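# Move the paper-laden cart through the door into the bay

## Task

Push the utility cart through the self-closing door and leave it parked in the yellow bay in the far room, every one of its four wheels inside the taped outline and none touching the tape; the case of copy paper must rest in the cart's top tray without overhanging any edge; the door must be closed when you finish; one or both robots may be used, and no robot may tip over or be left leaning.

## Robot and tools

ROBOTS. Two identical Hello Robot Stretch 4 units, r1 and r2. Each has an omni-wheel base, a mast with a lift, and a single arm that telescopes forward and ends in a wrist and gripper. They stand about 1.6 m tall; the base rim lies within 0.23 m of the base origin.

FRAMES. Base frame: origin on the floor below the base centre, x forward, y left, z up, in metres. hand_pose (a point between the open fingertips) is reported in this frame and may be slightly wrong. Odometry frame: where the base frame was at scene start. Each robot reports only in its own frames, so relative placement of the robots comes from images, lidar_m and wrist_depth_mm.

move. Arguments: r1, r2, cameras, blocking. Always send blocking: false; it returns in about 0.5 s while motion continues. A robot you omit gets nothing new. Inside r1 or r2 put "base", "joints" or both, optionally with "speeds", "pace", "contact_limits"; or put "end_of_arm": "enable_torque" on its own to revive limp wrist or gripper motors.
- base: a relative offset from where that base last reported itself (or from where it is, if still moving). translate_m: forward positive, -2 to 2 m. strafe_m: left positive, -2 to 2 m, no turning. rotate_rad: counter-clockwise positive, -3.2 to 3.2. translate_m and strafe_m may be combined into one straight diagonal; rotate_rad must go alone.
- joints: absolute targets by name. lift_m 0 to 1.2; arm_m 0 to 0.55 (extension); wrist_yaw_rad -1.134 to 4.276 (0 ahead, positive left, 3.14 folded back); wrist_pitch_rad -1.117 to 4.259 (0 level, 1.57 pointing down); wrist_roll_rad -1.117 to 4.259 (positive clockwise seen from behind); gripper_m -0.038 to 0.141 (fingertip gap in metres, up to 0.015 off). Out-of-range joint targets are clipped and flagged; other bad values are refused; unknown keys make the call invalid.
- pace: "slow", "default", "fast", "max". Base tops out at 0.1/0.3/0.4/0.6 m/s and 1/2/3/4 rad/s; a raised lift (above 0.2) lowers base speed to as little as 0.3 m/s and 1 rad/s at 1.2.
- speeds: per-joint top speed overriding pace (not gripper_m).
- contact_limits: 0 (gentle) to 1 (forceful), default 0.5, only for arm_m, lift_m, translate_m, strafe_m, rotate_rad, placed beside that same command. A base limit persists until the next action naming base. For a light arm press use 0 with a target 1 to 3 mm beyond contact. When lifting a load keep lift_m limit at least 0.3 for 2 kg, 0.15 for 1 kg.
All motions in one call start at once; a new move replaces only the targets it names.

wait(seconds 0 to 10, cameras): lets the sim run, returns state and images, ending early when a commanded robot settles. wait(0) shows an "earlier move" line.
stop(cameras): brakes everything and returns at rest; braked items read "stopped" and may keep pressing. It also re-brakes slack wheels.
zoom_image(camera, region [x0, y0, x1, y1] in pixels, max 504 by 504): enlarges part of a camera's most recent image.
finished_scene(scene): ends the current scene, given its number; irreversible. The result must hold without the robots.

CAMERAS: r1_head_camera, r1_head_left_camera, r1_head_right_camera, r1_wrist_camera, same for r2, or "all". Omitted or null gives all; [] gives none.

RESULTS. "pictures" lists image order. "move" gives per robot "done" or its worst status. "as last shown" marks robots not named, whose statuses read "not commanded". base_status/joint_status: moving, done, off_target (resting short, maybe still pushing), contact_stop (held back, goes slack), time_out (target dropped), limit_stop_at_own_body, limit_stop_at_tilt (lean over 6 degrees; lift, arm and wheels go slack), torque_fault (wrist/gripper motor limp). After an uncommanded stop, a refused call, or a stop blocking a request, the rest of that reply's move, wait and finished_scene calls are skipped. on_its_own reports holding, slack or off parts; "held at" is the target. lidar_m: 12 distances in metres, sector 1 ahead, counter-clockwise in 30 degree steps (4 left, 7 behind, 10 right); "-" is nothing seen or closer than 0.25 m. wrist_depth_mm: 7x7 grid of depths 100 to 2000 mm from top left. base_odometry counts wheel turns only; if turned_by_wheels and turned_by_imu differ by over about 0.1 rad across a move, it slipped or hit something. base_tilt in degrees (forward, right), with a fixed error up to about 3. motor_effort in percent with peak in brackets; servo_current in mA.

GRIPPING. Close to more than 0.015 under the object width; about 0.06 under resists tugging; -0.02 or less to close behind a bar or handle. Neither reading nor "done" proves a grasp; look for a servo_current rise.

AVOID. Any hard contact between robots (including one gripper closing on the other's fingers) ends the scene; once bases touch, further driving presses hard. Two robots' travel can differ by about 3 cm per metre, so sharing one load can tip them. More than 1 kg held with arm_m over 0.2 while driving, turning or stopping risks tipping, worse at fast paces; steady high pushes also tip. Self-collision stops occur with the gripper over the base at low lift (below about 0.2, 0.45 pointing down), with pitch below -0.2 combined with roll below -0.4 or above 4, or yaw plus pitch below about -1.1; a folded-back wrist limits tilt and roll. Don't drop things, slam the door or shove hard. A loose object may occasionally get nudged.

Each tool is called after "Request:" by a JSON object that holds its "name" and its "arguments", one argument or row to a line.

## Session

Request:
{"name": "move", "arguments": {
  "blocking": false
}}

Scene clock: 0.00 s.
r1.base_odometry: x=+0.000 y=+0.000 heading=+0.000
r1.turned_by_wheels: +0.000
r1.turned_by_imu: +0.000
r1.base_tilt: forward=-1.6 right=+1.3
r1.lidar_m: 1.92 2.25 3.81 1.93 0.97 0.84 0.83 0.93 0.77 0.76 0.93 1.59
r1.base_status: not commanded
r1.joint_positions: lift_m=+0.127 arm_m=+0.000 wrist_yaw_rad=+3.089 wrist_pitch_rad=+0.002 wrist_roll_rad=+0.000 gripper_m=+0.056
r1.joint_status: not commanded
r1.measured_speeds: all 0
r1.motor_effort: lift_m=+20 arm_m=-4 wheel_0=+0 wheel_1=+1 wheel_2=+1
r1.servo_current: wrist_yaw_rad=39 wrist_pitch_rad=46 wrist_roll_rad=65 gripper_m=39
r1.hand_pose: x=-0.1125 y=+0.1024 z=+0.3046 quat_wxyz=(+0.026, -0.001, +0.000, +1.000) (m; r1's base frame)
r1.wrist_depth_mm: 137 138 - - - - - / 113 139 - - - - - / 117 140 224 - - - - / 137 161 - - - - - / - - - - - - - / - - 191 - 187 - - / 842 759 750 788 788 732 768
r2.base_odometry: x=+0.000 y=+0.000 heading=+0.000
r2.turned_by_wheels: +0.000
r2.turned_by_imu: +0.000
r2.base_tilt: forward=-0.6 right=+0.1
r2.lidar_m: 2.02 1.45 1.40 1.49 2.01 2.22 2.34 3.17 1.60 3.62 2.59 2.46
r2.base_status: not commanded
r2.joint_positions: lift_m=+0.295 arm_m=+0.000 wrist_yaw_rad=+3.133 wrist_pitch_rad=+0.002 wrist_roll_rad=+0.000 gripper_m=+0.056
r2.joint_status: not commanded
r2.measured_speeds: all 0
r2.motor_effort: lift_m=+18 arm_m=-4 wheel_0=+0 wheel_1=-1 wheel_2=+0
r2.servo_current: wrist_yaw_rad=46 wrist_pitch_rad=39 wrist_roll_rad=46 gripper_m=59
r2.hand_pose: x=-0.1167 y=+0.0898 z=+0.4727 quat_wxyz=(+0.004, -0.001, +0.000, +1.000) (m; r2's base frame)
r2.wrist_depth_mm: - 140 - - - - - / - 126 150 - - - - / - 130 185 - - - - / 144 143 272 - - - - / 229 - - - - - - / 226 1576 196 1576 190 1618 1464 / 226 1060 1138 - - 1025 1060
pictures: r1_head_camera, r1_head_left_camera, r1_head_right_camera, r1_wrist_camera, r2_head_camera, r2_head_left_camera, r2_head_right_camera, r2_wrist_camera
Images, in order (width x height): r1_head_camera 420x560, r1_head_left_camera 420x672, r1_head_right_camera 420x672, r1_wrist_camera 616x392, r2_head_camera 420x560, r2_head_left_camera 420x672, r2_head_right_camera 420x672, r2_wrist_camera 616x392.

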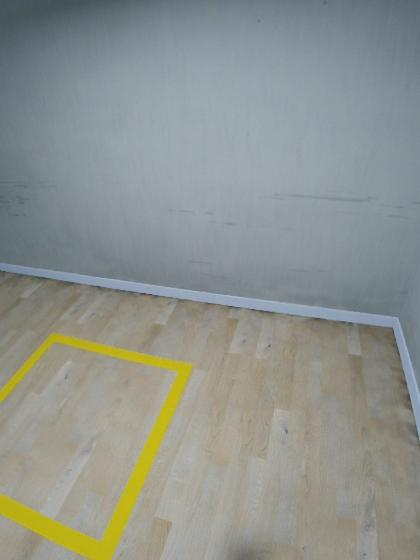

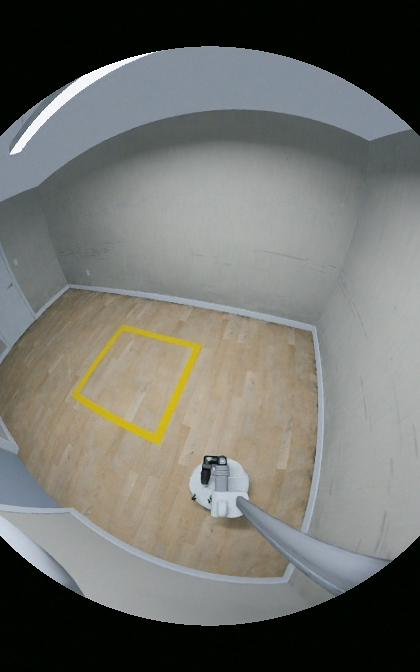

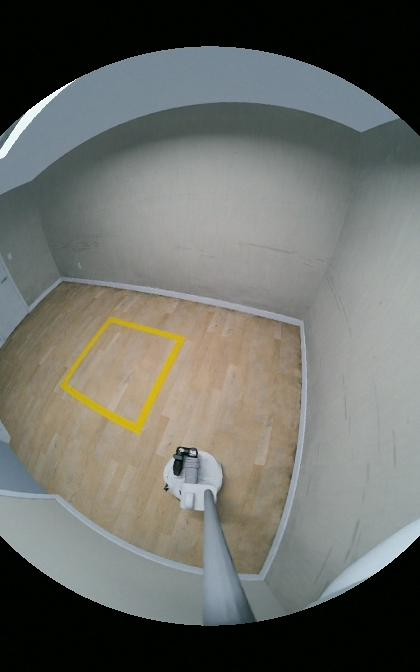

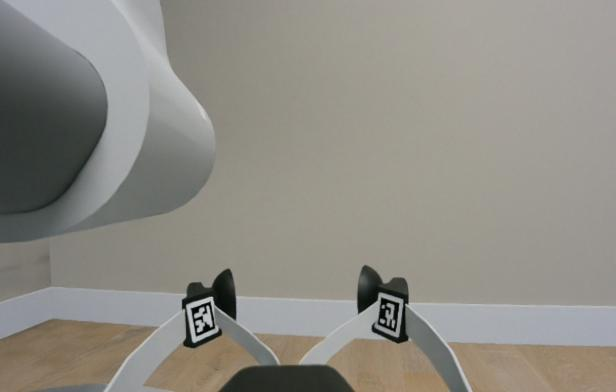

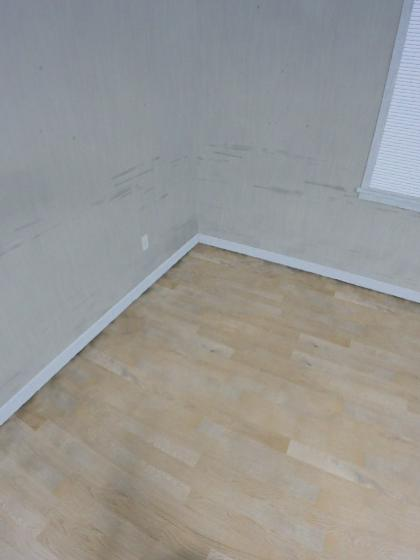

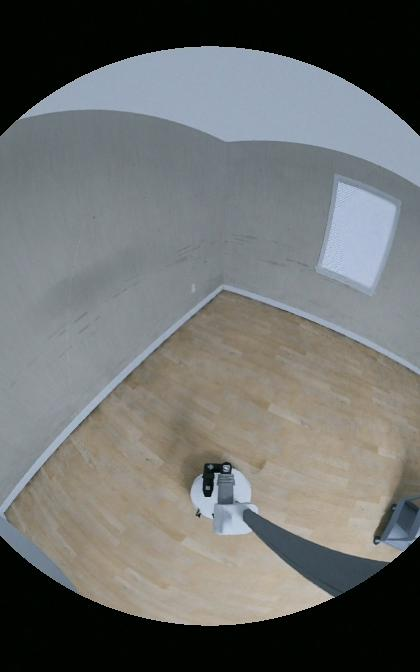

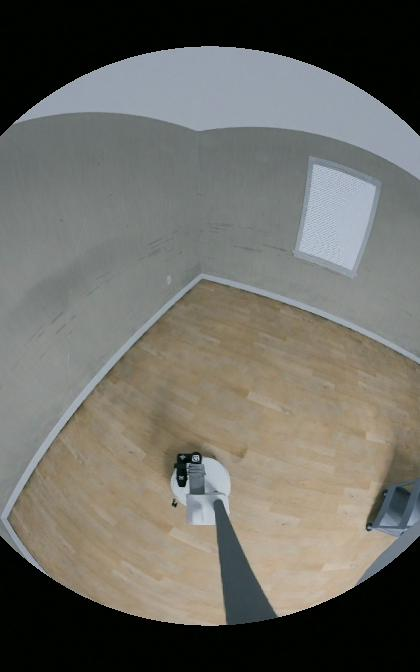

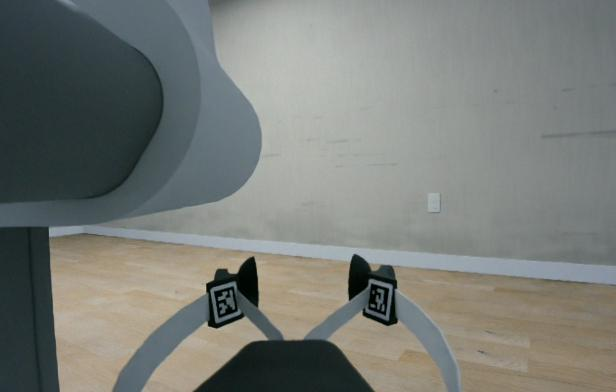

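Request:
{"name": "move", "arguments": {
  "blocking": false,
  "cameras": [],
  "r1": {"base":{"rotate_rad":1.3}},
  "r2": {"base":{"rotate_rad":-1.5}}
}}

Request:
{"name": "wait", "arguments": {
  "seconds": 3
}}

Scene clock: 3.70 s.
move: r1 moving; r2 moving
r1.base_odometry: x=+0.000 y=+0.000 heading=+0.252
r1.turned_by_wheels: +0.252
r1.turned_by_imu: +0.252
r1.base_tilt: forward=-1.6 right=+1.2
r1.lidar_m: 1.98 2.71 3.66 1.25 0.89 0.80 0.87 0.80 0.77 0.82 1.11 1.92
r1.base_status: rotate_rad moving
r1.joint_positions: lift_m=+0.127 arm_m=+0.000 wrist_yaw_rad=+3.089 wrist_pitch_rad=+0.002 wrist_roll_rad=+0.000 gripper_m=+0.056
r1.joint_status: not commanded
r1.measured_speeds: translate_m=-0.001 strafe_m=-0.001 rotate_rad=+0.980 lift_m=+0.000 arm_m=+0.000 wrist_yaw_rad=+0.000 wrist_pitch_rad=+0.000 wrist_roll_rad=+0.000
r1.motor_effort: lift_m=+20(20) arm_m=-4(4) wheel_0=-8(9) wheel_1=-6(9) wheel_2=-7(7)
r1.servo_current: wrist_yaw_rad=59(59) wrist_pitch_rad=39(46) wrist_roll_rad=46(59) gripper_m=39(39)
r1.hand_pose: x=-0.1125 y=+0.1024 z=+0.3046 quat_wxyz=(+0.026, -0.001, +0.000, +1.000) (m; r1's base frame)
r1.wrist_depth_mm: 136 138 - - - - - / 113 139 - - - - - / 114 140 226 - - - - / 137 160 - - - - - / - - - - - - - / - 1060 190 - 187 - - / 778 750 750 798 750 699 732
r2.base_odometry: x=+0.000 y=+0.000 heading=-0.252
r2.turned_by_wheels: -0.252
r2.turned_by_imu: -0.244
r2.base_tilt: forward=-0.7 right=+0.1
r2.lidar_m: 2.52 1.62 1.40 1.40 1.67 2.23 2.24 2.64 1.59 1.63 2.93 2.49
r2.base_status: rotate_rad moving
r2.joint_positions: lift_m=+0.295 arm_m=+0.000 wrist_yaw_rad=+3.133 wrist_pitch_rad=+0.002 wrist_roll_rad=+0.000 gripper_m=+0.056
r2.joint_status: not commanded
r2.measured_speeds: translate_m=+0.000 strafe_m=+0.000 rotate_rad=-0.974 lift_m=+0.000 arm_m=+0.000 wrist_yaw_rad=+0.000 wrist_pitch_rad=+0.000 wrist_roll_rad=+0.000
r2.motor_effort: lift_m=+18(18) arm_m=-4(4) wheel_0=+8(9) wheel_1=+8(10) wheel_2=+9(11)
r2.servo_current: wrist_yaw_rad=33(52) wrist_pitch_rad=39(46) wrist_roll_rad=52(52) gripper_m=39(59)
r2.hand_pose: x=-0.1167 y=+0.0898 z=+0.4727 quat_wxyz=(+0.004, -0.001, +0.000, +1.000) (m; r2's base frame)
r2.wrist_depth_mm: - 141 - - - - - / - 127 150 - - - - / - 130 184 - - - - / 144 143 272 - - - - / 229 - - - - - - / 227 1576 196 1576 190 1661 1464 / 226 1060 1138 - - 1060 1060
pictures: none
No camera images: "cameras" was empty.

Scene clock: 5.10 s.
earlier move: r1 done; r2 moving
r1.base_odometry: x=+0.000 y=+0.000 heading=+1.300
r1.turned_by_wheels: +1.048
r1.turned_by_imu: +1.053
r1.base_tilt: forward=-1.6 right=+1.3
r1.lidar_m: 3.79 1.23 0.89 0.83 0.88 0.82 0.77 0.81 1.10 1.93 2.00 2.67
r1.base_status: done
r1.joint_positions: lift_m=+0.127 arm_m=+0.000 wrist_yaw_rad=+3.089 wrist_pitch_rad=+0.002 wrist_roll_rad=+0.000 gripper_m=+0.056
r1.joint_status: not commanded
r1.measured_speeds: all 0
r1.motor_effort: lift_m=+20(20) arm_m=-4(4) wheel_0=-4(10) wheel_1=-1(9) wheel_2=-1(8)
r1.servo_current: wrist_yaw_rad=52(65) wrist_pitch_rad=46(52) wrist_roll_rad=59(65) gripper_m=39(46)
r1.hand_pose: x=-0.1125 y=+0.1024 z=+0.3046 quat_wxyz=(+0.026, -0.001, +0.000, +1.000) (m; r1's base frame)
r1.wrist_depth_mm: 136 138 - - - - - / 113 139 - - - - - / 118 140 229 - - - - / 137 162 - - - - - / - - - - - - - / - - 191 - 187 - - / 788 707 750 143 778 768 809
r2.base_odometry: x=+0.000 y=+0.000 heading=-1.499
r2.turned_by_wheels: -1.248
r2.turned_by_imu: -1.215
r2.base_tilt: forward=-0.6 right=+0.0
r2.lidar_m: 3.32 2.54 2.47 1.87 1.46 1.41 1.51 2.19 2.23 2.40 3.45 1.59
r2.base_status: rotate_rad moving
r2.joint_positions: lift_m=+0.295 arm_m=+0.000 wrist_yaw_rad=+3.133 wrist_pitch_rad=+0.002 wrist_roll_rad=+0.000 gripper_m=+0.056
r2.joint_status: not commanded
r2.measured_speeds: all 0
r2.motor_effort: lift_m=+18(18) arm_m=-4(4) wheel_0=+3(11) wheel_1=+0(11) wheel_2=+2(11)
r2.servo_current: wrist_yaw_rad=39(59) wrist_pitch_rad=46(46) wrist_roll_rad=39(52) gripper_m=46(59)
r2.hand_pose: x=-0.1167 y=+0.0898 z=+0.4727 quat_wxyz=(+0.004, -0.001, +0.000, +1.000) (m; r2's base frame)
r2.wrist_depth_mm: - 140 - - - - - / - 126 141 - - - - / - 129 185 - - - - / 144 143 264 - - - - / 229 - - - - - - / 227 1576 196 1336 190 - - / 226 1078 1138 - - 1042 1060
wait: 1.40 of 3 s (r1 has come to rest)
pictures: r1_head_camera, r1_head_left_camera, r1_head_right_camera, r1_wrist_camera, r2_head_camera, r2_head_left_camera, r2_head_right_camera, r2_wrist_camera
Images, in order (width x height): r1_head_camera 420x560, r1_head_left_camera 420x672, r1_head_right_camera 420x672, r1_wrist_camera 616x392, r2_head_camera 420x560, r2_head_left_camera 420x672, r2_head_right_camera 420x672, r2_wrist_camera 616x392.

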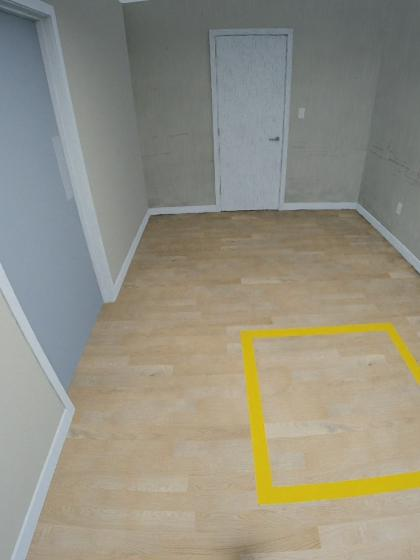

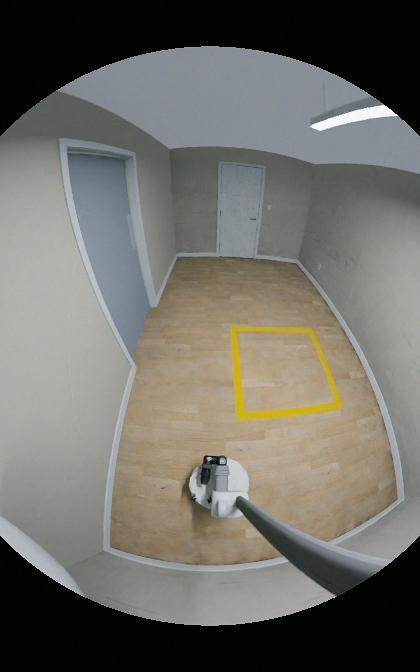

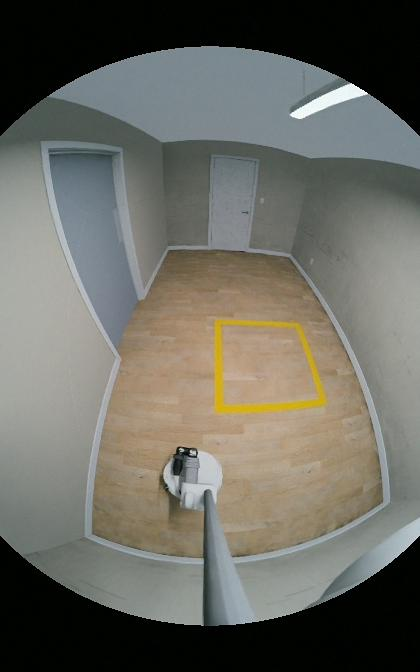

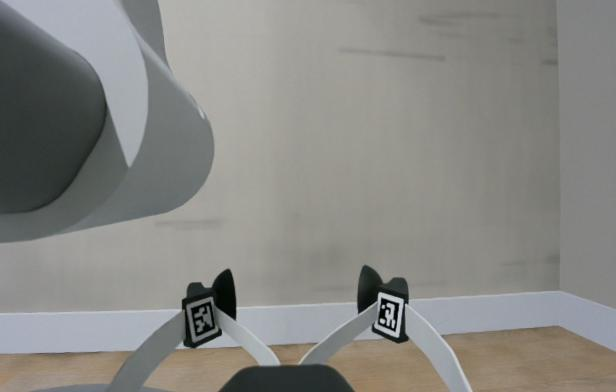

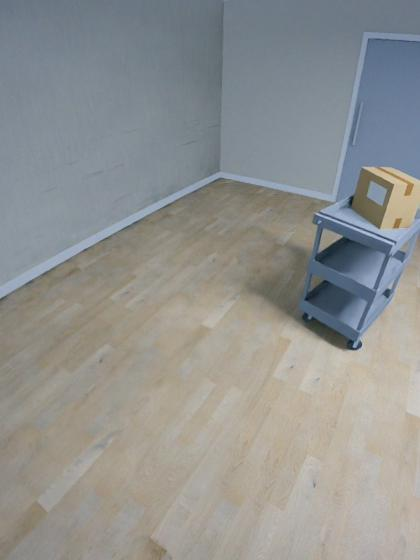

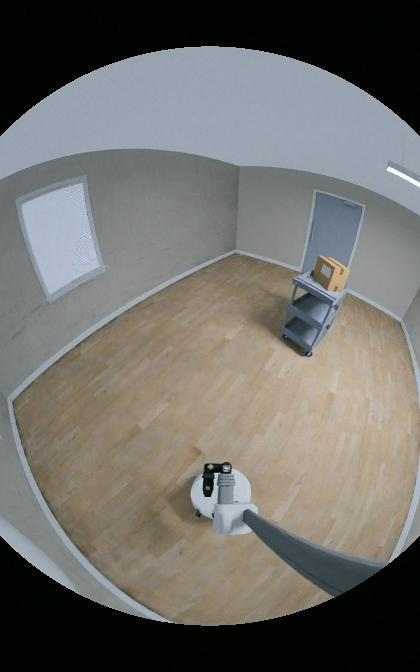

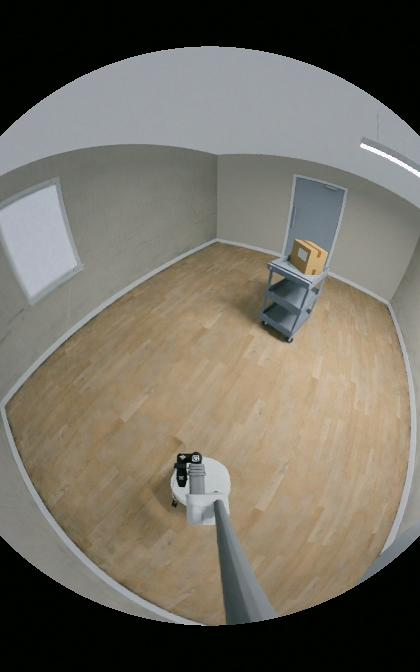

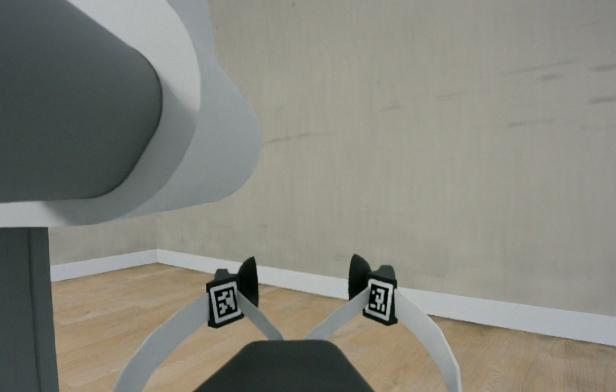

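Request:
{"name": "zoom_image", "arguments": {
  "camera": "r2_head_camera",
  "region": [200, 0, 420, 380]
}}

Request:
{"name": "zoom_image", "arguments": {
  "camera": "r1_head_left_camera",
  "region": [20, 100, 380, 460]
}}

Request:
{"name": "zoom_image", "arguments": {
  "camera": "r2_head_left_camera",
  "region": [220, 160, 420, 380]
}}

Scaled by 1.326 from the camera's 420x560 image, which has a finer 1200x1600 frame.

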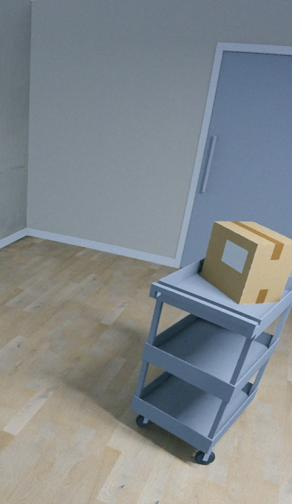

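Scaled by 1.400 from the camera's 420x672 image, which has a finer 600x960 frame.

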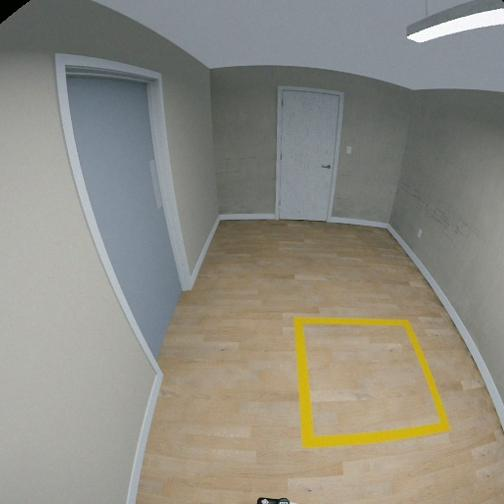

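Scaled by 2.291 from the camera's 420x672 image, which has a finer 600x960 frame.

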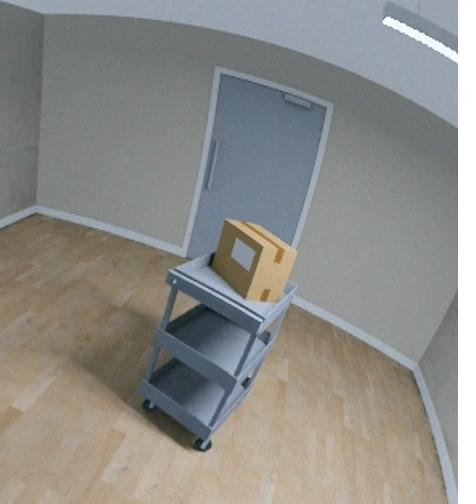

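Request:
{"name": "move", "arguments": {
  "blocking": false,
  "cameras": [],
  "r1": {"base":{"translate_m":1.2}},
  "r2": {"base":{"rotate_rad":-0.5}}
}}

Request:
{"name": "wait", "arguments": {
  "seconds": 2,
  "cameras": []
}}

Request:
{"name": "wait", "arguments": {
  "seconds": 5
}}

Scene clock: 36.93 s.
earlier move: r2 done
move: r1 moving; r2 moving
r1.base_odometry: x=+0.008 y=+0.030 heading=+1.300
r1.turned_by_wheels: +0.000
r1.turned_by_imu: +0.000
r1.base_tilt: forward=-1.6 right=+1.3
r1.lidar_m: 3.79 1.26 0.88 0.84 0.87 0.85 0.80 0.85 1.17 1.92 1.98 2.66
r1.base_status: translate_m moving
r1.joint_positions: lift_m=+0.127 arm_m=+0.000 wrist_yaw_rad=+3.089 wrist_pitch_rad=+0.002 wrist_roll_rad=+0.000 gripper_m=+0.056
r1.joint_status: not commanded
r1.measured_speeds: translate_m=+0.122 strafe_m=+0.000 rotate_rad=+0.000 lift_m=+0.000 arm_m=+0.000 wrist_yaw_rad=+0.000 wrist_pitch_rad=+0.000 wrist_roll_rad=+0.000
r1.motor_effort: lift_m=+20(20) arm_m=-4(4) wheel_0=+6(9) wheel_1=+3(8) wheel_2=-8(9)
r1.servo_current: wrist_yaw_rad=46(52) wrist_pitch_rad=46(46) wrist_roll_rad=59(65) gripper_m=39(46)
r1.hand_pose: x=-0.1125 y=+0.1024 z=+0.3046 quat_wxyz=(+0.026, -0.001, +0.000, +1.000) (m; r1's base frame)
r1.wrist_depth_mm: 136 138 - - - - - / 113 139 - - - - - / 117 139 225 - - - - / 137 162 - - - - - / - - - - - - - / - - 190 - 187 - - / 788 750 750 788 809 778 809
r2.base_odometry: x=+0.000 y=+0.000 heading=-1.752
r2.turned_by_wheels: -0.252
r2.turned_by_imu: -0.244
r2.base_tilt: forward=-0.6 right=+0.1
r2.lidar_m: 1.70 2.79 2.46 2.49 1.59 1.40 1.44 1.72 2.22 2.24 2.74 1.61
r2.base_status: rotate_rad moving
r2.joint_positions: lift_m=+0.295 arm_m=+0.000 wrist_yaw_rad=+3.133 wrist_pitch_rad=+0.002 wrist_roll_rad=+0.000 gripper_m=+0.056
r2.joint_status: not commanded
r2.measured_speeds: translate_m=+0.000 strafe_m=+0.000 rotate_rad=-0.976 lift_m=+0.000 arm_m=+0.000 wrist_yaw_rad=+0.000 wrist_pitch_rad=+0.000 wrist_roll_rad=+0.000
r2.motor_effort: lift_m=+18(18) arm_m=-4(4) wheel_0=+10(11) wheel_1=+9(9) wheel_2=+10(12)
r2.servo_current: wrist_yaw_rad=46(59) wrist_pitch_rad=39(46) wrist_roll_rad=52(59) gripper_m=46(52)
r2.hand_pose: x=-0.1167 y=+0.0898 z=+0.4727 quat_wxyz=(+0.004, -0.001, +0.000, +1.000) (m; r2's base frame)
r2.wrist_depth_mm: - 141 - - - - - / - 126 141 - - - - / - 129 185 - - - - / 144 143 206 - - - - / 229 - - - - - - / 228 1618 195 1336 190 - - / 226 1060 1160 - - 1042 1060
pictures: none
No camera images: "cameras" was empty.

Scene clock: 37.73 s.
earlier move: r1 moving; r2 done
r1.base_odometry: x=+0.056 y=+0.203 heading=+1.300
r1.turned_by_wheels: +0.000
r1.turned_by_imu: +0.000
r1.base_tilt: forward=-1.6 right=+1.3
r1.lidar_m: 3.72 1.41 0.90 0.83 0.88 1.05 0.97 1.03 1.40 1.92 1.98 2.69
r1.base_status: translate_m moving
r1.joint_positions: lift_m=+0.127 arm_m=+0.000 wrist_yaw_rad=+3.089 wrist_pitch_rad=+0.002 wrist_roll_rad=+0.000 gripper_m=+0.056
r1.joint_status: not commanded
r1.measured_speeds: translate_m=+0.301 strafe_m=+0.000 rotate_rad=-0.005 lift_m=+0.000 arm_m=+0.000 wrist_yaw_rad=+0.000 wrist_pitch_rad=+0.000 wrist_roll_rad=+0.000
r1.motor_effort: lift_m=+20(20) arm_m=-4(4) wheel_0=+4(9) wheel_1=+3(8) wheel_2=-6(10)
r1.servo_current: wrist_yaw_rad=39(65) wrist_pitch_rad=39(52) wrist_roll_rad=46(65) gripper_m=33(46)
r1.hand_pose: x=-0.1125 y=+0.1024 z=+0.3046 quat_wxyz=(+0.026, -0.001, +0.000, +1.000) (m; r1's base frame)
r1.wrist_depth_mm: 136 138 - - - - - / 112 139 - - - - - / 116 140 223 - - - - / 137 159 - - - - - / - - - - - - - / - - 190 1078 188 1060 946 / 854 750 759 798 798 778 820
r2.base_odometry: x=+0.000 y=+0.000 heading=-1.999
r2.turned_by_wheels: -0.247
r2.turned_by_imu: -0.241
r2.base_tilt: forward=-0.7 right=+0.1
r2.lidar_m: 1.62 3.26 2.54 2.49 1.80 1.45 1.41 1.54 2.27 2.22 2.40 3.57
r2.base_status: done
r2.joint_positions: lift_m=+0.295 arm_m=+0.000 wrist_yaw_rad=+3.133 wrist_pitch_rad=+0.002 wrist_roll_rad=+0.000 gripper_m=+0.056
r2.joint_status: not commanded
r2.measured_speeds: all 0
r2.motor_effort: lift_m=+18(18) arm_m=-4(4) wheel_0=+2(11) wheel_1=+3(9) wheel_2=+3(12)
r2.servo_current: wrist_yaw_rad=52(59) wrist_pitch_rad=46(46) wrist_roll_rad=46(59) gripper_m=52(52)
r2.hand_pose: x=-0.1167 y=+0.0898 z=+0.4727 quat_wxyz=(+0.004, -0.001, +0.000, +1.000) (m; r2's base frame)
r2.wrist_depth_mm: - 141 - - - - - / - 126 142 - - - - / - 129 185 - - - - / 144 143 206 - - - - / 219 - - - - - - / 220 1430 192 171 190 - 1308 / 226 1060 1160 - - 1025 1060
wait: 0.80 of 2 s (r2 has come to rest)
pictures: none
No camera images: "cameras" was empty.

Scene clock: 41.93 s.
earlier move: r1 done
r1.base_odometry: x=+0.321 y=+1.156 heading=+1.300
r1.turned_by_wheels: +0.000
r1.turned_by_imu: +0.001
r1.base_tilt: forward=-1.6 right=+1.3
r1.lidar_m: 2.70 1.30 1.01 0.88 0.87 1.23 1.96 2.05 2.02 1.88 1.98 2.63
r1.base_status: done
r1.joint_positions: lift_m=+0.127 arm_m=+0.000 wrist_yaw_rad=+3.089 wrist_pitch_rad=+0.002 wrist_roll_rad=+0.000 gripper_m=+0.056
r1.joint_status: not commanded
r1.measured_speeds: all 0
r1.motor_effort: lift_m=+20(20) arm_m=-4(4) wheel_0=+1(9) wheel_1=+1(8) wheel_2=+2(10)
r1.servo_current: wrist_yaw_rad=65(72) wrist_pitch_rad=46(52) wrist_roll_rad=65(65) gripper_m=39(52)
r1.hand_pose: x=-0.1125 y=+0.1024 z=+0.3046 quat_wxyz=(+0.026, -0.001, +0.000, +1.000) (m; r1's base frame)
r1.wrist_depth_mm: 136 139 - - - - - / 113 139 - - - - - / 118 140 273 - - - - / 137 162 - - - - - / 1661 - - - - - - / 1205 1182 194 1182 188 1138 946 / 854 750 750 798 798 778 820
r2.base_odometry: x=+0.000 y=+0.000 heading=-1.999
r2.turned_by_wheels: +0.000
r2.turned_by_imu: +0.001
r2.base_tilt: forward=-0.7 right=+0.1
r2.lidar_m: 1.61 3.26 2.52 2.50 1.85 1.42 1.41 1.54 2.26 2.23 2.42 3.57
r2.base_status: done
r2.joint_positions: lift_m=+0.295 arm_m=+0.000 wrist_yaw_rad=+3.133 wrist_pitch_rad=+0.002 wrist_roll_rad=+0.000 gripper_m=+0.056
r2.joint_status: not commanded
r2.measured_speeds: all 0
r2.motor_effort: lift_m=+18(18) arm_m=-4(4) wheel_0=+2(11) wheel_1=+4(9) wheel_2=+4(12)
r2.servo_current: wrist_yaw_rad=52(65) wrist_pitch_rad=46(46) wrist_roll_rad=46(59) gripper_m=52(52)
r2.hand_pose: x=-0.1167 y=+0.0898 z=+0.4727 quat_wxyz=(+0.004, -0.001, +0.000, +1.000) (m; r2's base frame)
r2.wrist_depth_mm: - 140 - - - - - / - 126 141 - - - - / - 130 185 - - - - / 144 143 207 - - - - / 219 - - - - - - / 220 1430 193 170 190 - 1336 / 226 1060 1160 - - 1025 1060
wait: 4.20 of 5 s (r1 has come to rest)
pictures: r1_head_camera, r1_head_left_camera, r1_head_right_camera, r1_wrist_camera, r2_head_camera, r2_head_left_camera, r2_head_right_camera, r2_wrist_camera
Images, in order (width x height): r1_head_camera 420x560, r1_head_left_camera 420x672, r1_head_right_camera 420x672, r1_wrist_camera 616x392, r2_head_camera 420x560, r2_head_left_camera 420x672, r2_head_right_camera 420x672, r2_wrist_camera 616x392.

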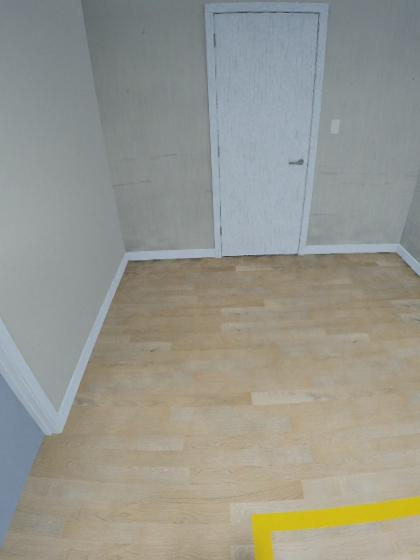

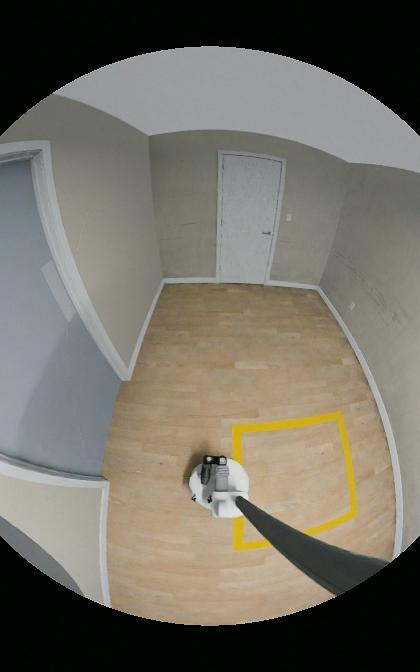

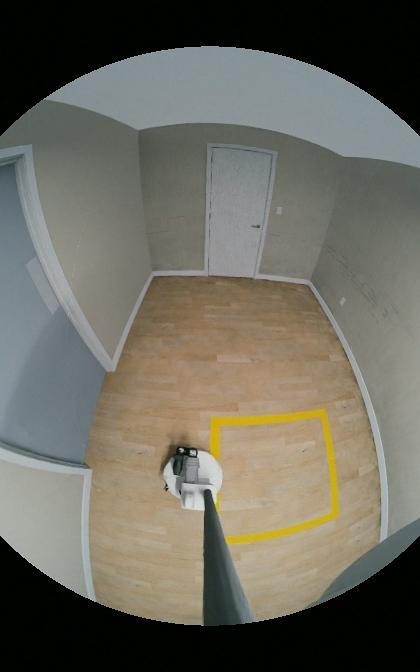

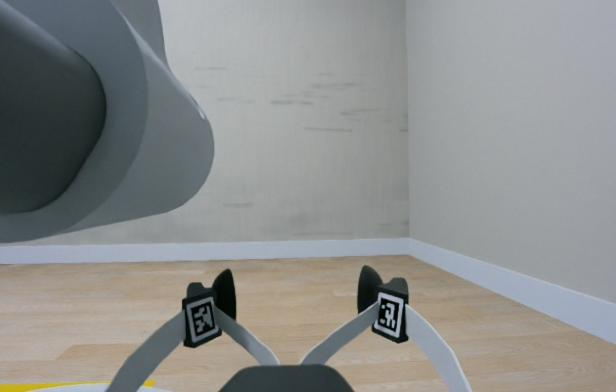

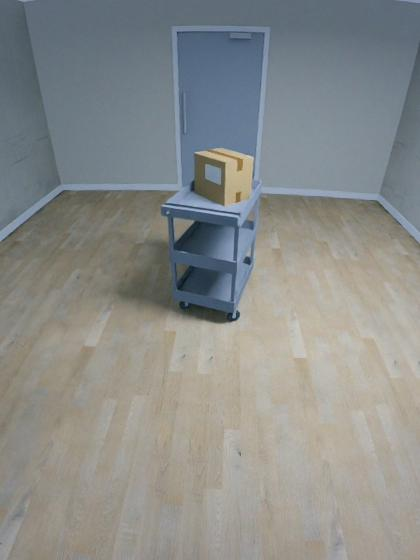

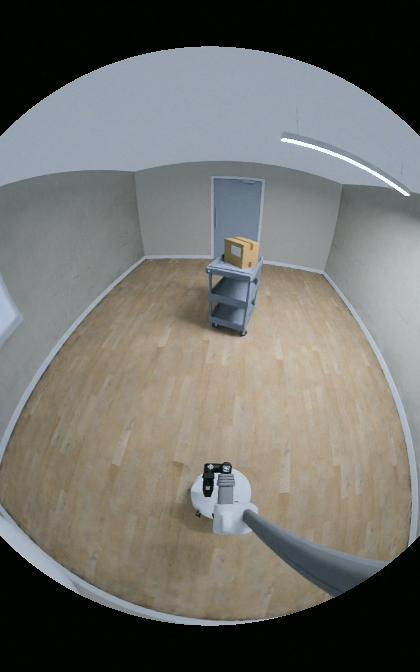

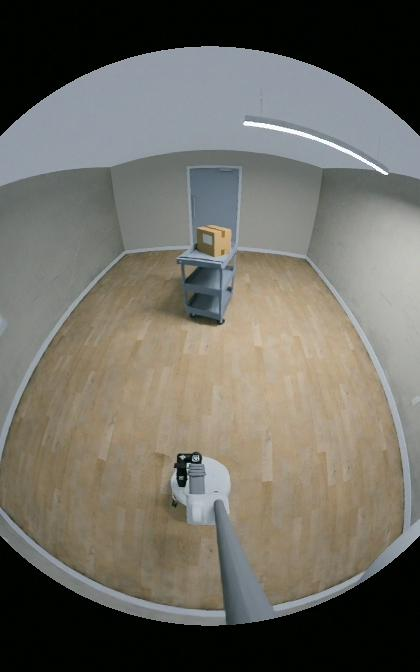

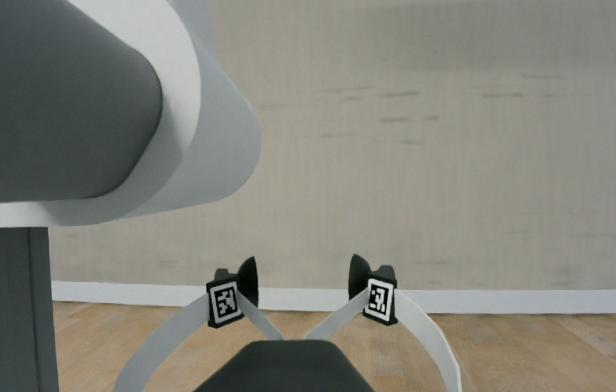

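Request:
{"name": "zoom_image", "arguments": {
  "camera": "r2_head_camera",
  "region": [130, 10, 300, 340]
}}

Request:
{"name": "zoom_image", "arguments": {
  "camera": "r2_head_camera",
  "region": [150, 130, 280, 240]
}}

Scaled by 1.527 from the camera's 420x560 image, which has a finer 1200x1600 frame.

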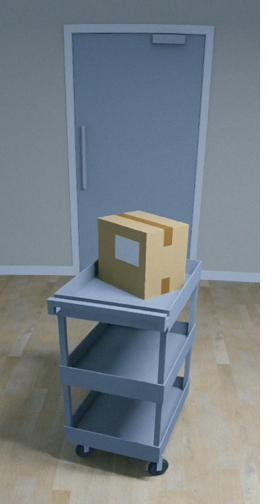

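Scaled by 3.877 from the camera's 420x560 image, which has a finer 1200x1600 frame.

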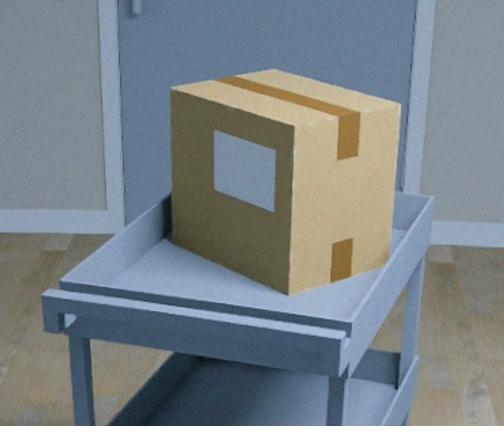

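Request:
{"name": "move", "arguments": {
  "blocking": false,
  "cameras": [],
  "r1": {"base":{"translate_m":0.45}},
  "r2": {"base":{"translate_m":0.4},"joints":{"wrist_yaw_rad":0,"lift_m":0.85}}
}}

Request:
{"name": "wait", "arguments": {
  "seconds": 2.5,
  "cameras": []
}}

Request:
{"name": "move", "arguments": {
  "blocking": false,
  "cameras": [],
  "r1": {"base":{"rotate_rad":1.57}}
}}

Request:
{"name": "wait", "arguments": {
  "seconds": 3
}}

Scene clock: 82.17 s.
move: r1 moving; r2 moving
r1.base_odometry: x=+0.330 y=+1.186 heading=+1.300
r1.turned_by_wheels: +0.000
r1.turned_by_imu: +0.000
r1.base_tilt: forward=-1.6 right=+1.3
r1.lidar_m: 2.70 1.30 1.03 0.89 0.89 1.26 2.01 2.09 2.00 1.88 1.96 2.63
r1.base_status: translate_m moving
r1.joint_positions: lift_m=+0.127 arm_m=+0.000 wrist_yaw_rad=+3.089 wrist_pitch_rad=+0.002 wrist_roll_rad=+0.000 gripper_m=+0.056
r1.joint_status: not commanded
r1.measured_speeds: translate_m=+0.123 strafe_m=-0.001 rotate_rad=+0.003 lift_m=+0.000 arm_m=+0.000 wrist_yaw_rad=+0.000 wrist_pitch_rad=+0.000 wrist_roll_rad=+0.000
r1.motor_effort: lift_m=+20(20) arm_m=-4(4) wheel_0=+6(8) wheel_1=+5(8) wheel_2=-8(10)
r1.servo_current: wrist_yaw_rad=33(72) wrist_pitch_rad=39(39) wrist_roll_rad=39(59) gripper_m=46(46)
r1.hand_pose: x=-0.1125 y=+0.1024 z=+0.3046 quat_wxyz=(+0.026, -0.001, +0.000, +1.000) (m; r1's base frame)
r1.wrist_depth_mm: 136 138 - - - - - / 113 139 - - - - - / 117 140 272 - - - - / 137 162 - - - - - / 1708 - - - - - - / 1160 1205 194 1160 188 1160 960 / 842 750 759 809 788 778 820
r2.base_odometry: x=-0.013 y=-0.028 heading=-1.999
r2.turned_by_wheels: +0.000
r2.turned_by_imu: +0.001
r2.base_tilt: forward=-0.7 right=+0.1
r2.lidar_m: 1.59 3.28 2.54 2.49 1.87 1.46 1.45 1.57 2.27 2.23 2.44 3.59
r2.base_status: translate_m moving
r2.joint_positions: lift_m=+0.333 arm_m=+0.000 wrist_yaw_rad=+2.571 wrist_pitch_rad=+0.002 wrist_roll_rad=+0.000 gripper_m=+0.056
r2.joint_status: lift_m moving; wrist_yaw_rad moving
r2.measured_speeds: translate_m=+0.121 strafe_m=-0.001 rotate_rad=+0.002 lift_m=+0.146 arm_m=+0.000 wrist_yaw_rad=-1.733 wrist_pitch_rad=+0.000 wrist_roll_rad=+0.000
r2.motor_effort: lift_m=+24(24) arm_m=-4(4) wheel_0=+9(9) wheel_1=+8(9) wheel_2=-12(13)
r2.servo_current: wrist_yaw_rad=104(150) wrist_pitch_rad=46(46) wrist_roll_rad=46(59) gripper_m=52(52)
r2.hand_pose: x=-0.0245 y=+0.2294 z=+0.5103 quat_wxyz=(+0.282, -0.001, +0.000, +0.960) (m; r2's base frame)
r2.wrist_depth_mm: - - - - - - - / - - - - - - - / - - - - - - - / - - - - - - - / - - - - - - - / - - 191 1430 190 1661 1537 / 1205 1138 1205 - - 1098 1118
pictures: none
No camera images: "cameras" was empty.

Scene clock: 84.67 s.
earlier move: r1 done; r2 moving
r1.base_odometry: x=+0.442 y=+1.590 heading=+1.300
r1.turned_by_wheels: +0.000
r1.turned_by_imu: +0.000
r1.base_tilt: forward=-1.6 right=+1.3
r1.lidar_m: 2.27 1.29 1.01 0.96 0.99 1.26 2.40 2.53 1.98 1.87 1.95 2.32
r1.base_status: done
r1.joint_positions: lift_m=+0.127 arm_m=+0.000 wrist_yaw_rad=+3.089 wrist_pitch_rad=+0.002 wrist_roll_rad=+0.000 gripper_m=+0.056
r1.joint_status: not commanded
r1.measured_speeds: all 0
r1.motor_effort: lift_m=+20(20) arm_m=-4(4) wheel_0=+2(8) wheel_1=+2(8) wheel_2=+0(10)
r1.servo_current: wrist_yaw_rad=46(72) wrist_pitch_rad=46(52) wrist_roll_rad=52(65) gripper_m=39(52)
r1.hand_pose: x=-0.1125 y=+0.1024 z=+0.3046 quat_wxyz=(+0.026, -0.001, +0.000, +1.000) (m; r1's base frame)
r1.wrist_depth_mm: 136 138 - - - - - / 113 139 - - - - - / 118 139 272 - - - - / 137 162 - - - - - / 1983 - - - - - - / 1308 1336 194 1160 187 1182 1042 / 854 741 759 798 788 768 820
r2.base_odometry: x=-0.166 y=-0.364 heading=-1.999
r2.turned_by_wheels: +0.000
r2.turned_by_imu: +0.000
r2.base_tilt: forward=-0.7 right=+0.1
r2.lidar_m: 1.20 3.20 2.51 2.45 2.37 1.83 1.81 1.97 2.29 2.27 2.47 3.64
r2.base_status: done
r2.joint_positions: lift_m=+0.850 arm_m=+0.000 wrist_yaw_rad=+0.003 wrist_pitch_rad=+0.002 wrist_roll_rad=+0.000 gripper_m=+0.056
r2.joint_status: lift_m moving; wrist_yaw_rad moving
r2.measured_speeds: all 0
r2.motor_effort: lift_m=+18(25) arm_m=-4(4) wheel_0=+2(9) wheel_1=+3(9) wheel_2=-4(14)
r2.servo_current: wrist_yaw_rad=26(150) wrist_pitch_rad=39(46) wrist_roll_rad=46(59) gripper_m=52(59)
r2.hand_pose: x=+0.4596 y=-0.0866 z=+1.0275 quat_wxyz=(+1.000, +0.000, +0.001, +0.001) (m; r2's base frame)
r2.wrist_depth_mm: - - - - - - - / - - - - - - - / - - - - - - - / - - - - - - - / - - - 1397 1336 - - / - - 196 1661 189 - - / - - - - - - -
wait: 2.50 s; no rest
pictures: none
No camera images: "cameras" was empty.

Scene clock: 85.17 s.
earlier move: r2 done
move: r1 moving
r1.base_odometry: x=+0.442 y=+1.590 heading=+1.552
r1.turned_by_wheels: +0.252
r1.turned_by_imu: +0.252
r1.base_tilt: forward=-1.6 right=+1.3
r1.lidar_m: 1.96 1.07 0.97 0.97 1.04 1.70 2.41 2.25 1.90 1.90 2.15 2.29
r1.base_status: rotate_rad moving
r1.joint_positions: lift_m=+0.127 arm_m=+0.000 wrist_yaw_rad=+3.089 wrist_pitch_rad=+0.002 wrist_roll_rad=+0.000 gripper_m=+0.056
r1.joint_status: not commanded
r1.measured_speeds: translate_m=-0.001 strafe_m=+0.000 rotate_rad=+0.969 lift_m=+0.000 arm_m=+0.000 wrist_yaw_rad=+0.000 wrist_pitch_rad=+0.000 wrist_roll_rad=+0.000
r1.motor_effort: lift_m=+20(20) arm_m=-4(4) wheel_0=-6(9) wheel_1=-7(8) wheel_2=-7(7)
r1.servo_current: wrist_yaw_rad=52(59) wrist_pitch_rad=39(46) wrist_roll_rad=59(59) gripper_m=46(46)
r1.hand_pose: x=-0.1125 y=+0.1024 z=+0.3046 quat_wxyz=(+0.026, -0.001, +0.000, +1.000) (m; r1's base frame)
r1.wrist_depth_mm: 136 139 - - - - - / 113 139 - - - - - / 118 139 273 - - - - / 137 162 - - - - - / 1921 - - - - - - / 1182 1336 194 1182 188 1182 1138 / 842 750 707 788 788 768 809
r2.base_odometry: x=-0.166 y=-0.364 heading=-1.999
r2.turned_by_wheels: +0.000
r2.turned_by_imu: +0.000
r2.base_tilt: forward=-0.7 right=+0.1
r2.lidar_m: 1.21 3.17 2.50 2.45 2.36 1.83 1.79 1.97 2.30 2.27 2.45 3.64
r2.base_status: not commanded
r2.joint_positions: lift_m=+0.850 arm_m=+0.000 wrist_yaw_rad=+0.003 wrist_pitch_rad=+0.002 wrist_roll_rad=+0.000 gripper_m=+0.056
r2.joint_status: all done
r2.measured_speeds: all 0
r2.motor_effort: lift_m=+21(21) arm_m=-4(4) wheel_0=+3(3) wheel_1=+3(3) wheel_2=-4(4)
r2.servo_current: wrist_yaw_rad=59(59) wrist_pitch_rad=39(46) wrist_roll_rad=46(65) gripper_m=46(52)
r2.hand_pose: x=+0.4596 y=-0.0866 z=+1.0275 quat_wxyz=(+1.000, +0.000, +0.001, +0.001) (m; r2's base frame)
r2.wrist_depth_mm: - - - - - - - / - - - - - - - / - - - - - - - / - - - - - - - / - - - 1430 1308 - - / - - 196 1708 189 - - / - - - - - - -
pictures: none
No camera images: "cameras" was empty.

Scene clock: 86.73 s.
earlier move: r1 done
r1.base_odometry: x=+0.442 y=+1.590 heading=+2.870
r1.turned_by_wheels: +1.318
r1.turned_by_imu: +1.325
r1.base_tilt: forward=-1.6 right=+1.2
r1.lidar_m: 0.96 1.01 1.24 2.41 2.49 1.97 1.88 1.97 2.43 2.30 1.32 1.00
r1.base_status: done
r1.joint_positions: lift_m=+0.127 arm_m=+0.000 wrist_yaw_rad=+3.089 wrist_pitch_rad=+0.002 wrist_roll_rad=+0.000 gripper_m=+0.056
r1.joint_status: not commanded
r1.measured_speeds: all 0
r1.motor_effort: lift_m=+20(20) arm_m=-4(4) wheel_0=-2(10) wheel_1=-1(9) wheel_2=+0(8)
r1.servo_current: wrist_yaw_rad=52(72) wrist_pitch_rad=46(52) wrist_roll_rad=59(72) gripper_m=39(46)
r1.hand_pose: x=-0.1125 y=+0.1024 z=+0.3046 quat_wxyz=(+0.026, -0.001, +0.000, +1.000) (m; r1's base frame)
r1.wrist_depth_mm: 136 138 - - - - - / 113 139 - - - - - / 117 140 236 - - - - / 137 162 - - - - - / 1661 - 1921 - - - - / 1182 1205 194 1205 187 1160 1138 / 854 759 750 798 788 778 820
r2.base_odometry: x=-0.166 y=-0.364 heading=-1.999
r2.turned_by_wheels: +0.000
r2.turned_by_imu: +0.000
r2.base_tilt: forward=-0.7 right=+0.0
r2.lidar_m: 1.23 3.19 2.50 2.46 2.35 1.83 1.78 1.95 2.29 2.25 2.46 3.63
r2.base_status: not commanded
r2.joint_positions: lift_m=+0.850 arm_m=+0.000 wrist_yaw_rad=+0.003 wrist_pitch_rad=+0.002 wrist_roll_rad=+0.000 gripper_m=+0.056
r2.joint_status: all done
r2.measured_speeds: all 0
r2.motor_effort: lift_m=+21(21) arm_m=-4(4) wheel_0=+3(3) wheel_1=+2(3) wheel_2=-4(5)
r2.servo_current: wrist_yaw_rad=52(59) wrist_pitch_rad=39(46) wrist_roll_rad=46(65) gripper_m=52(52)
r2.hand_pose: x=+0.4596 y=-0.0866 z=+1.0275 quat_wxyz=(+1.000, +0.000, +0.001, +0.001) (m; r2's base frame)
r2.wrist_depth_mm: - - - - - - - / - - - - - - - / - - - - - - - / - - - - - - - / - - - 1430 1336 - - / - - 196 1708 189 - - / - - - - - - -
wait: 1.57 of 3 s (r1 has come to rest)
pictures: r1_head_camera, r1_head_left_camera, r1_head_right_camera, r1_wrist_camera, r2_head_camera, r2_head_left_camera, r2_head_right_camera, r2_wrist_camera
Images, in order (width x height): r1_head_camera 420x560, r1_head_left_camera 420x672, r1_head_right_camera 420x672, r1_wrist_camera 616x392, r2_head_camera 420x560, r2_head_left_camera 420x672, r2_head_right_camera 420x672, r2_wrist_camera 616x392.

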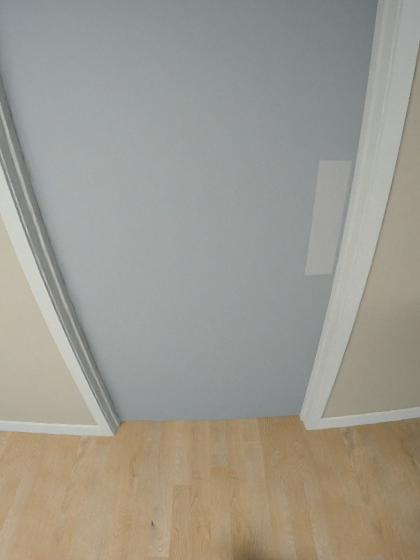

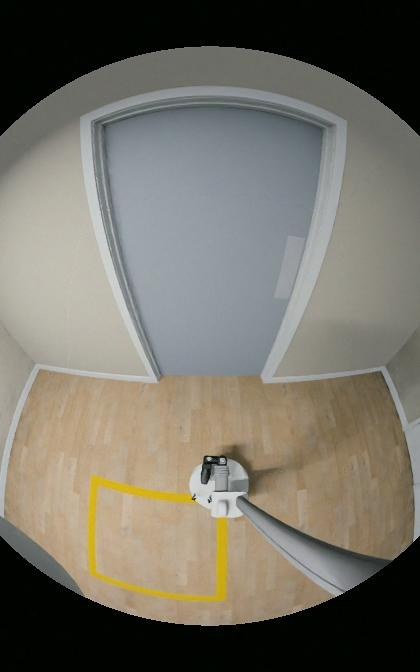

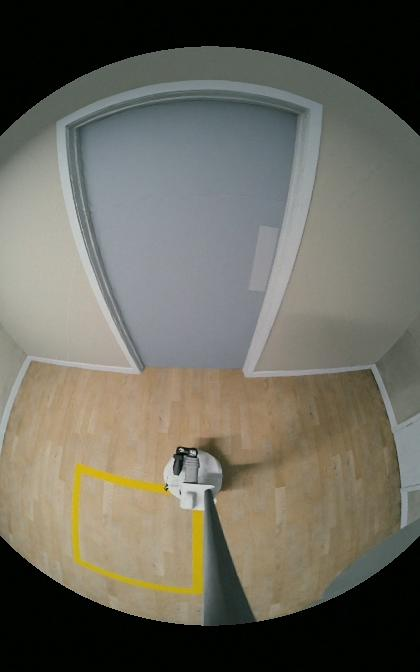

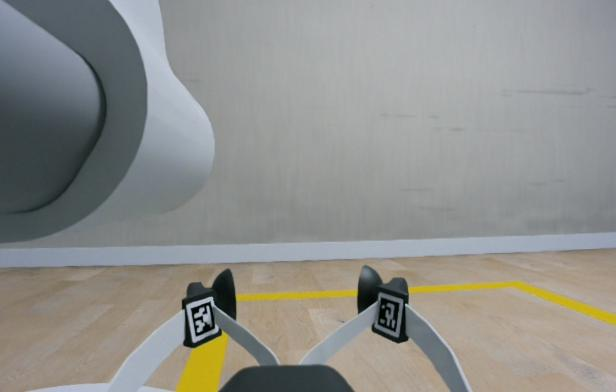

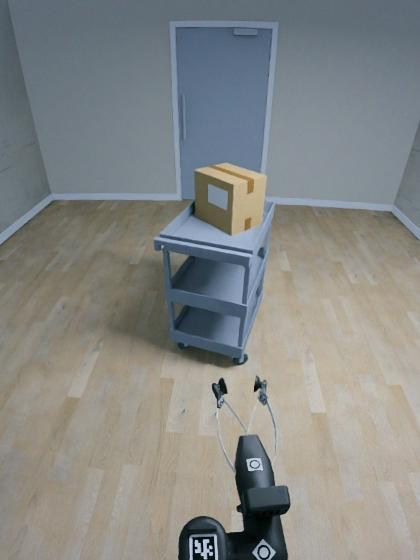

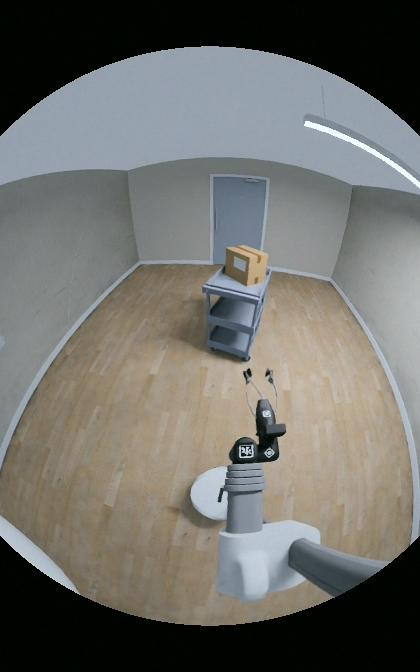

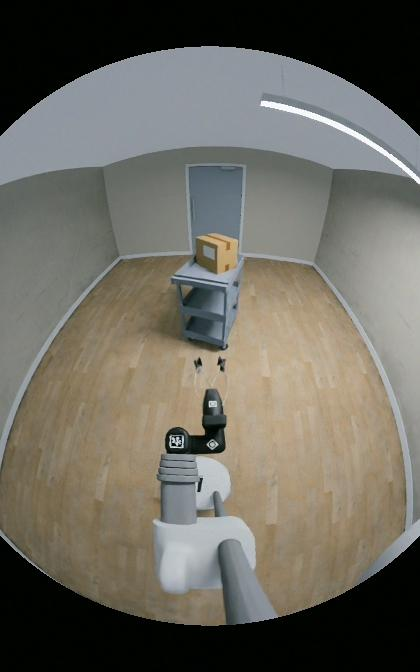

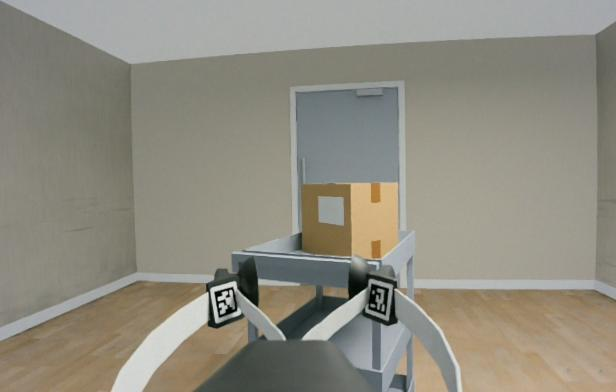

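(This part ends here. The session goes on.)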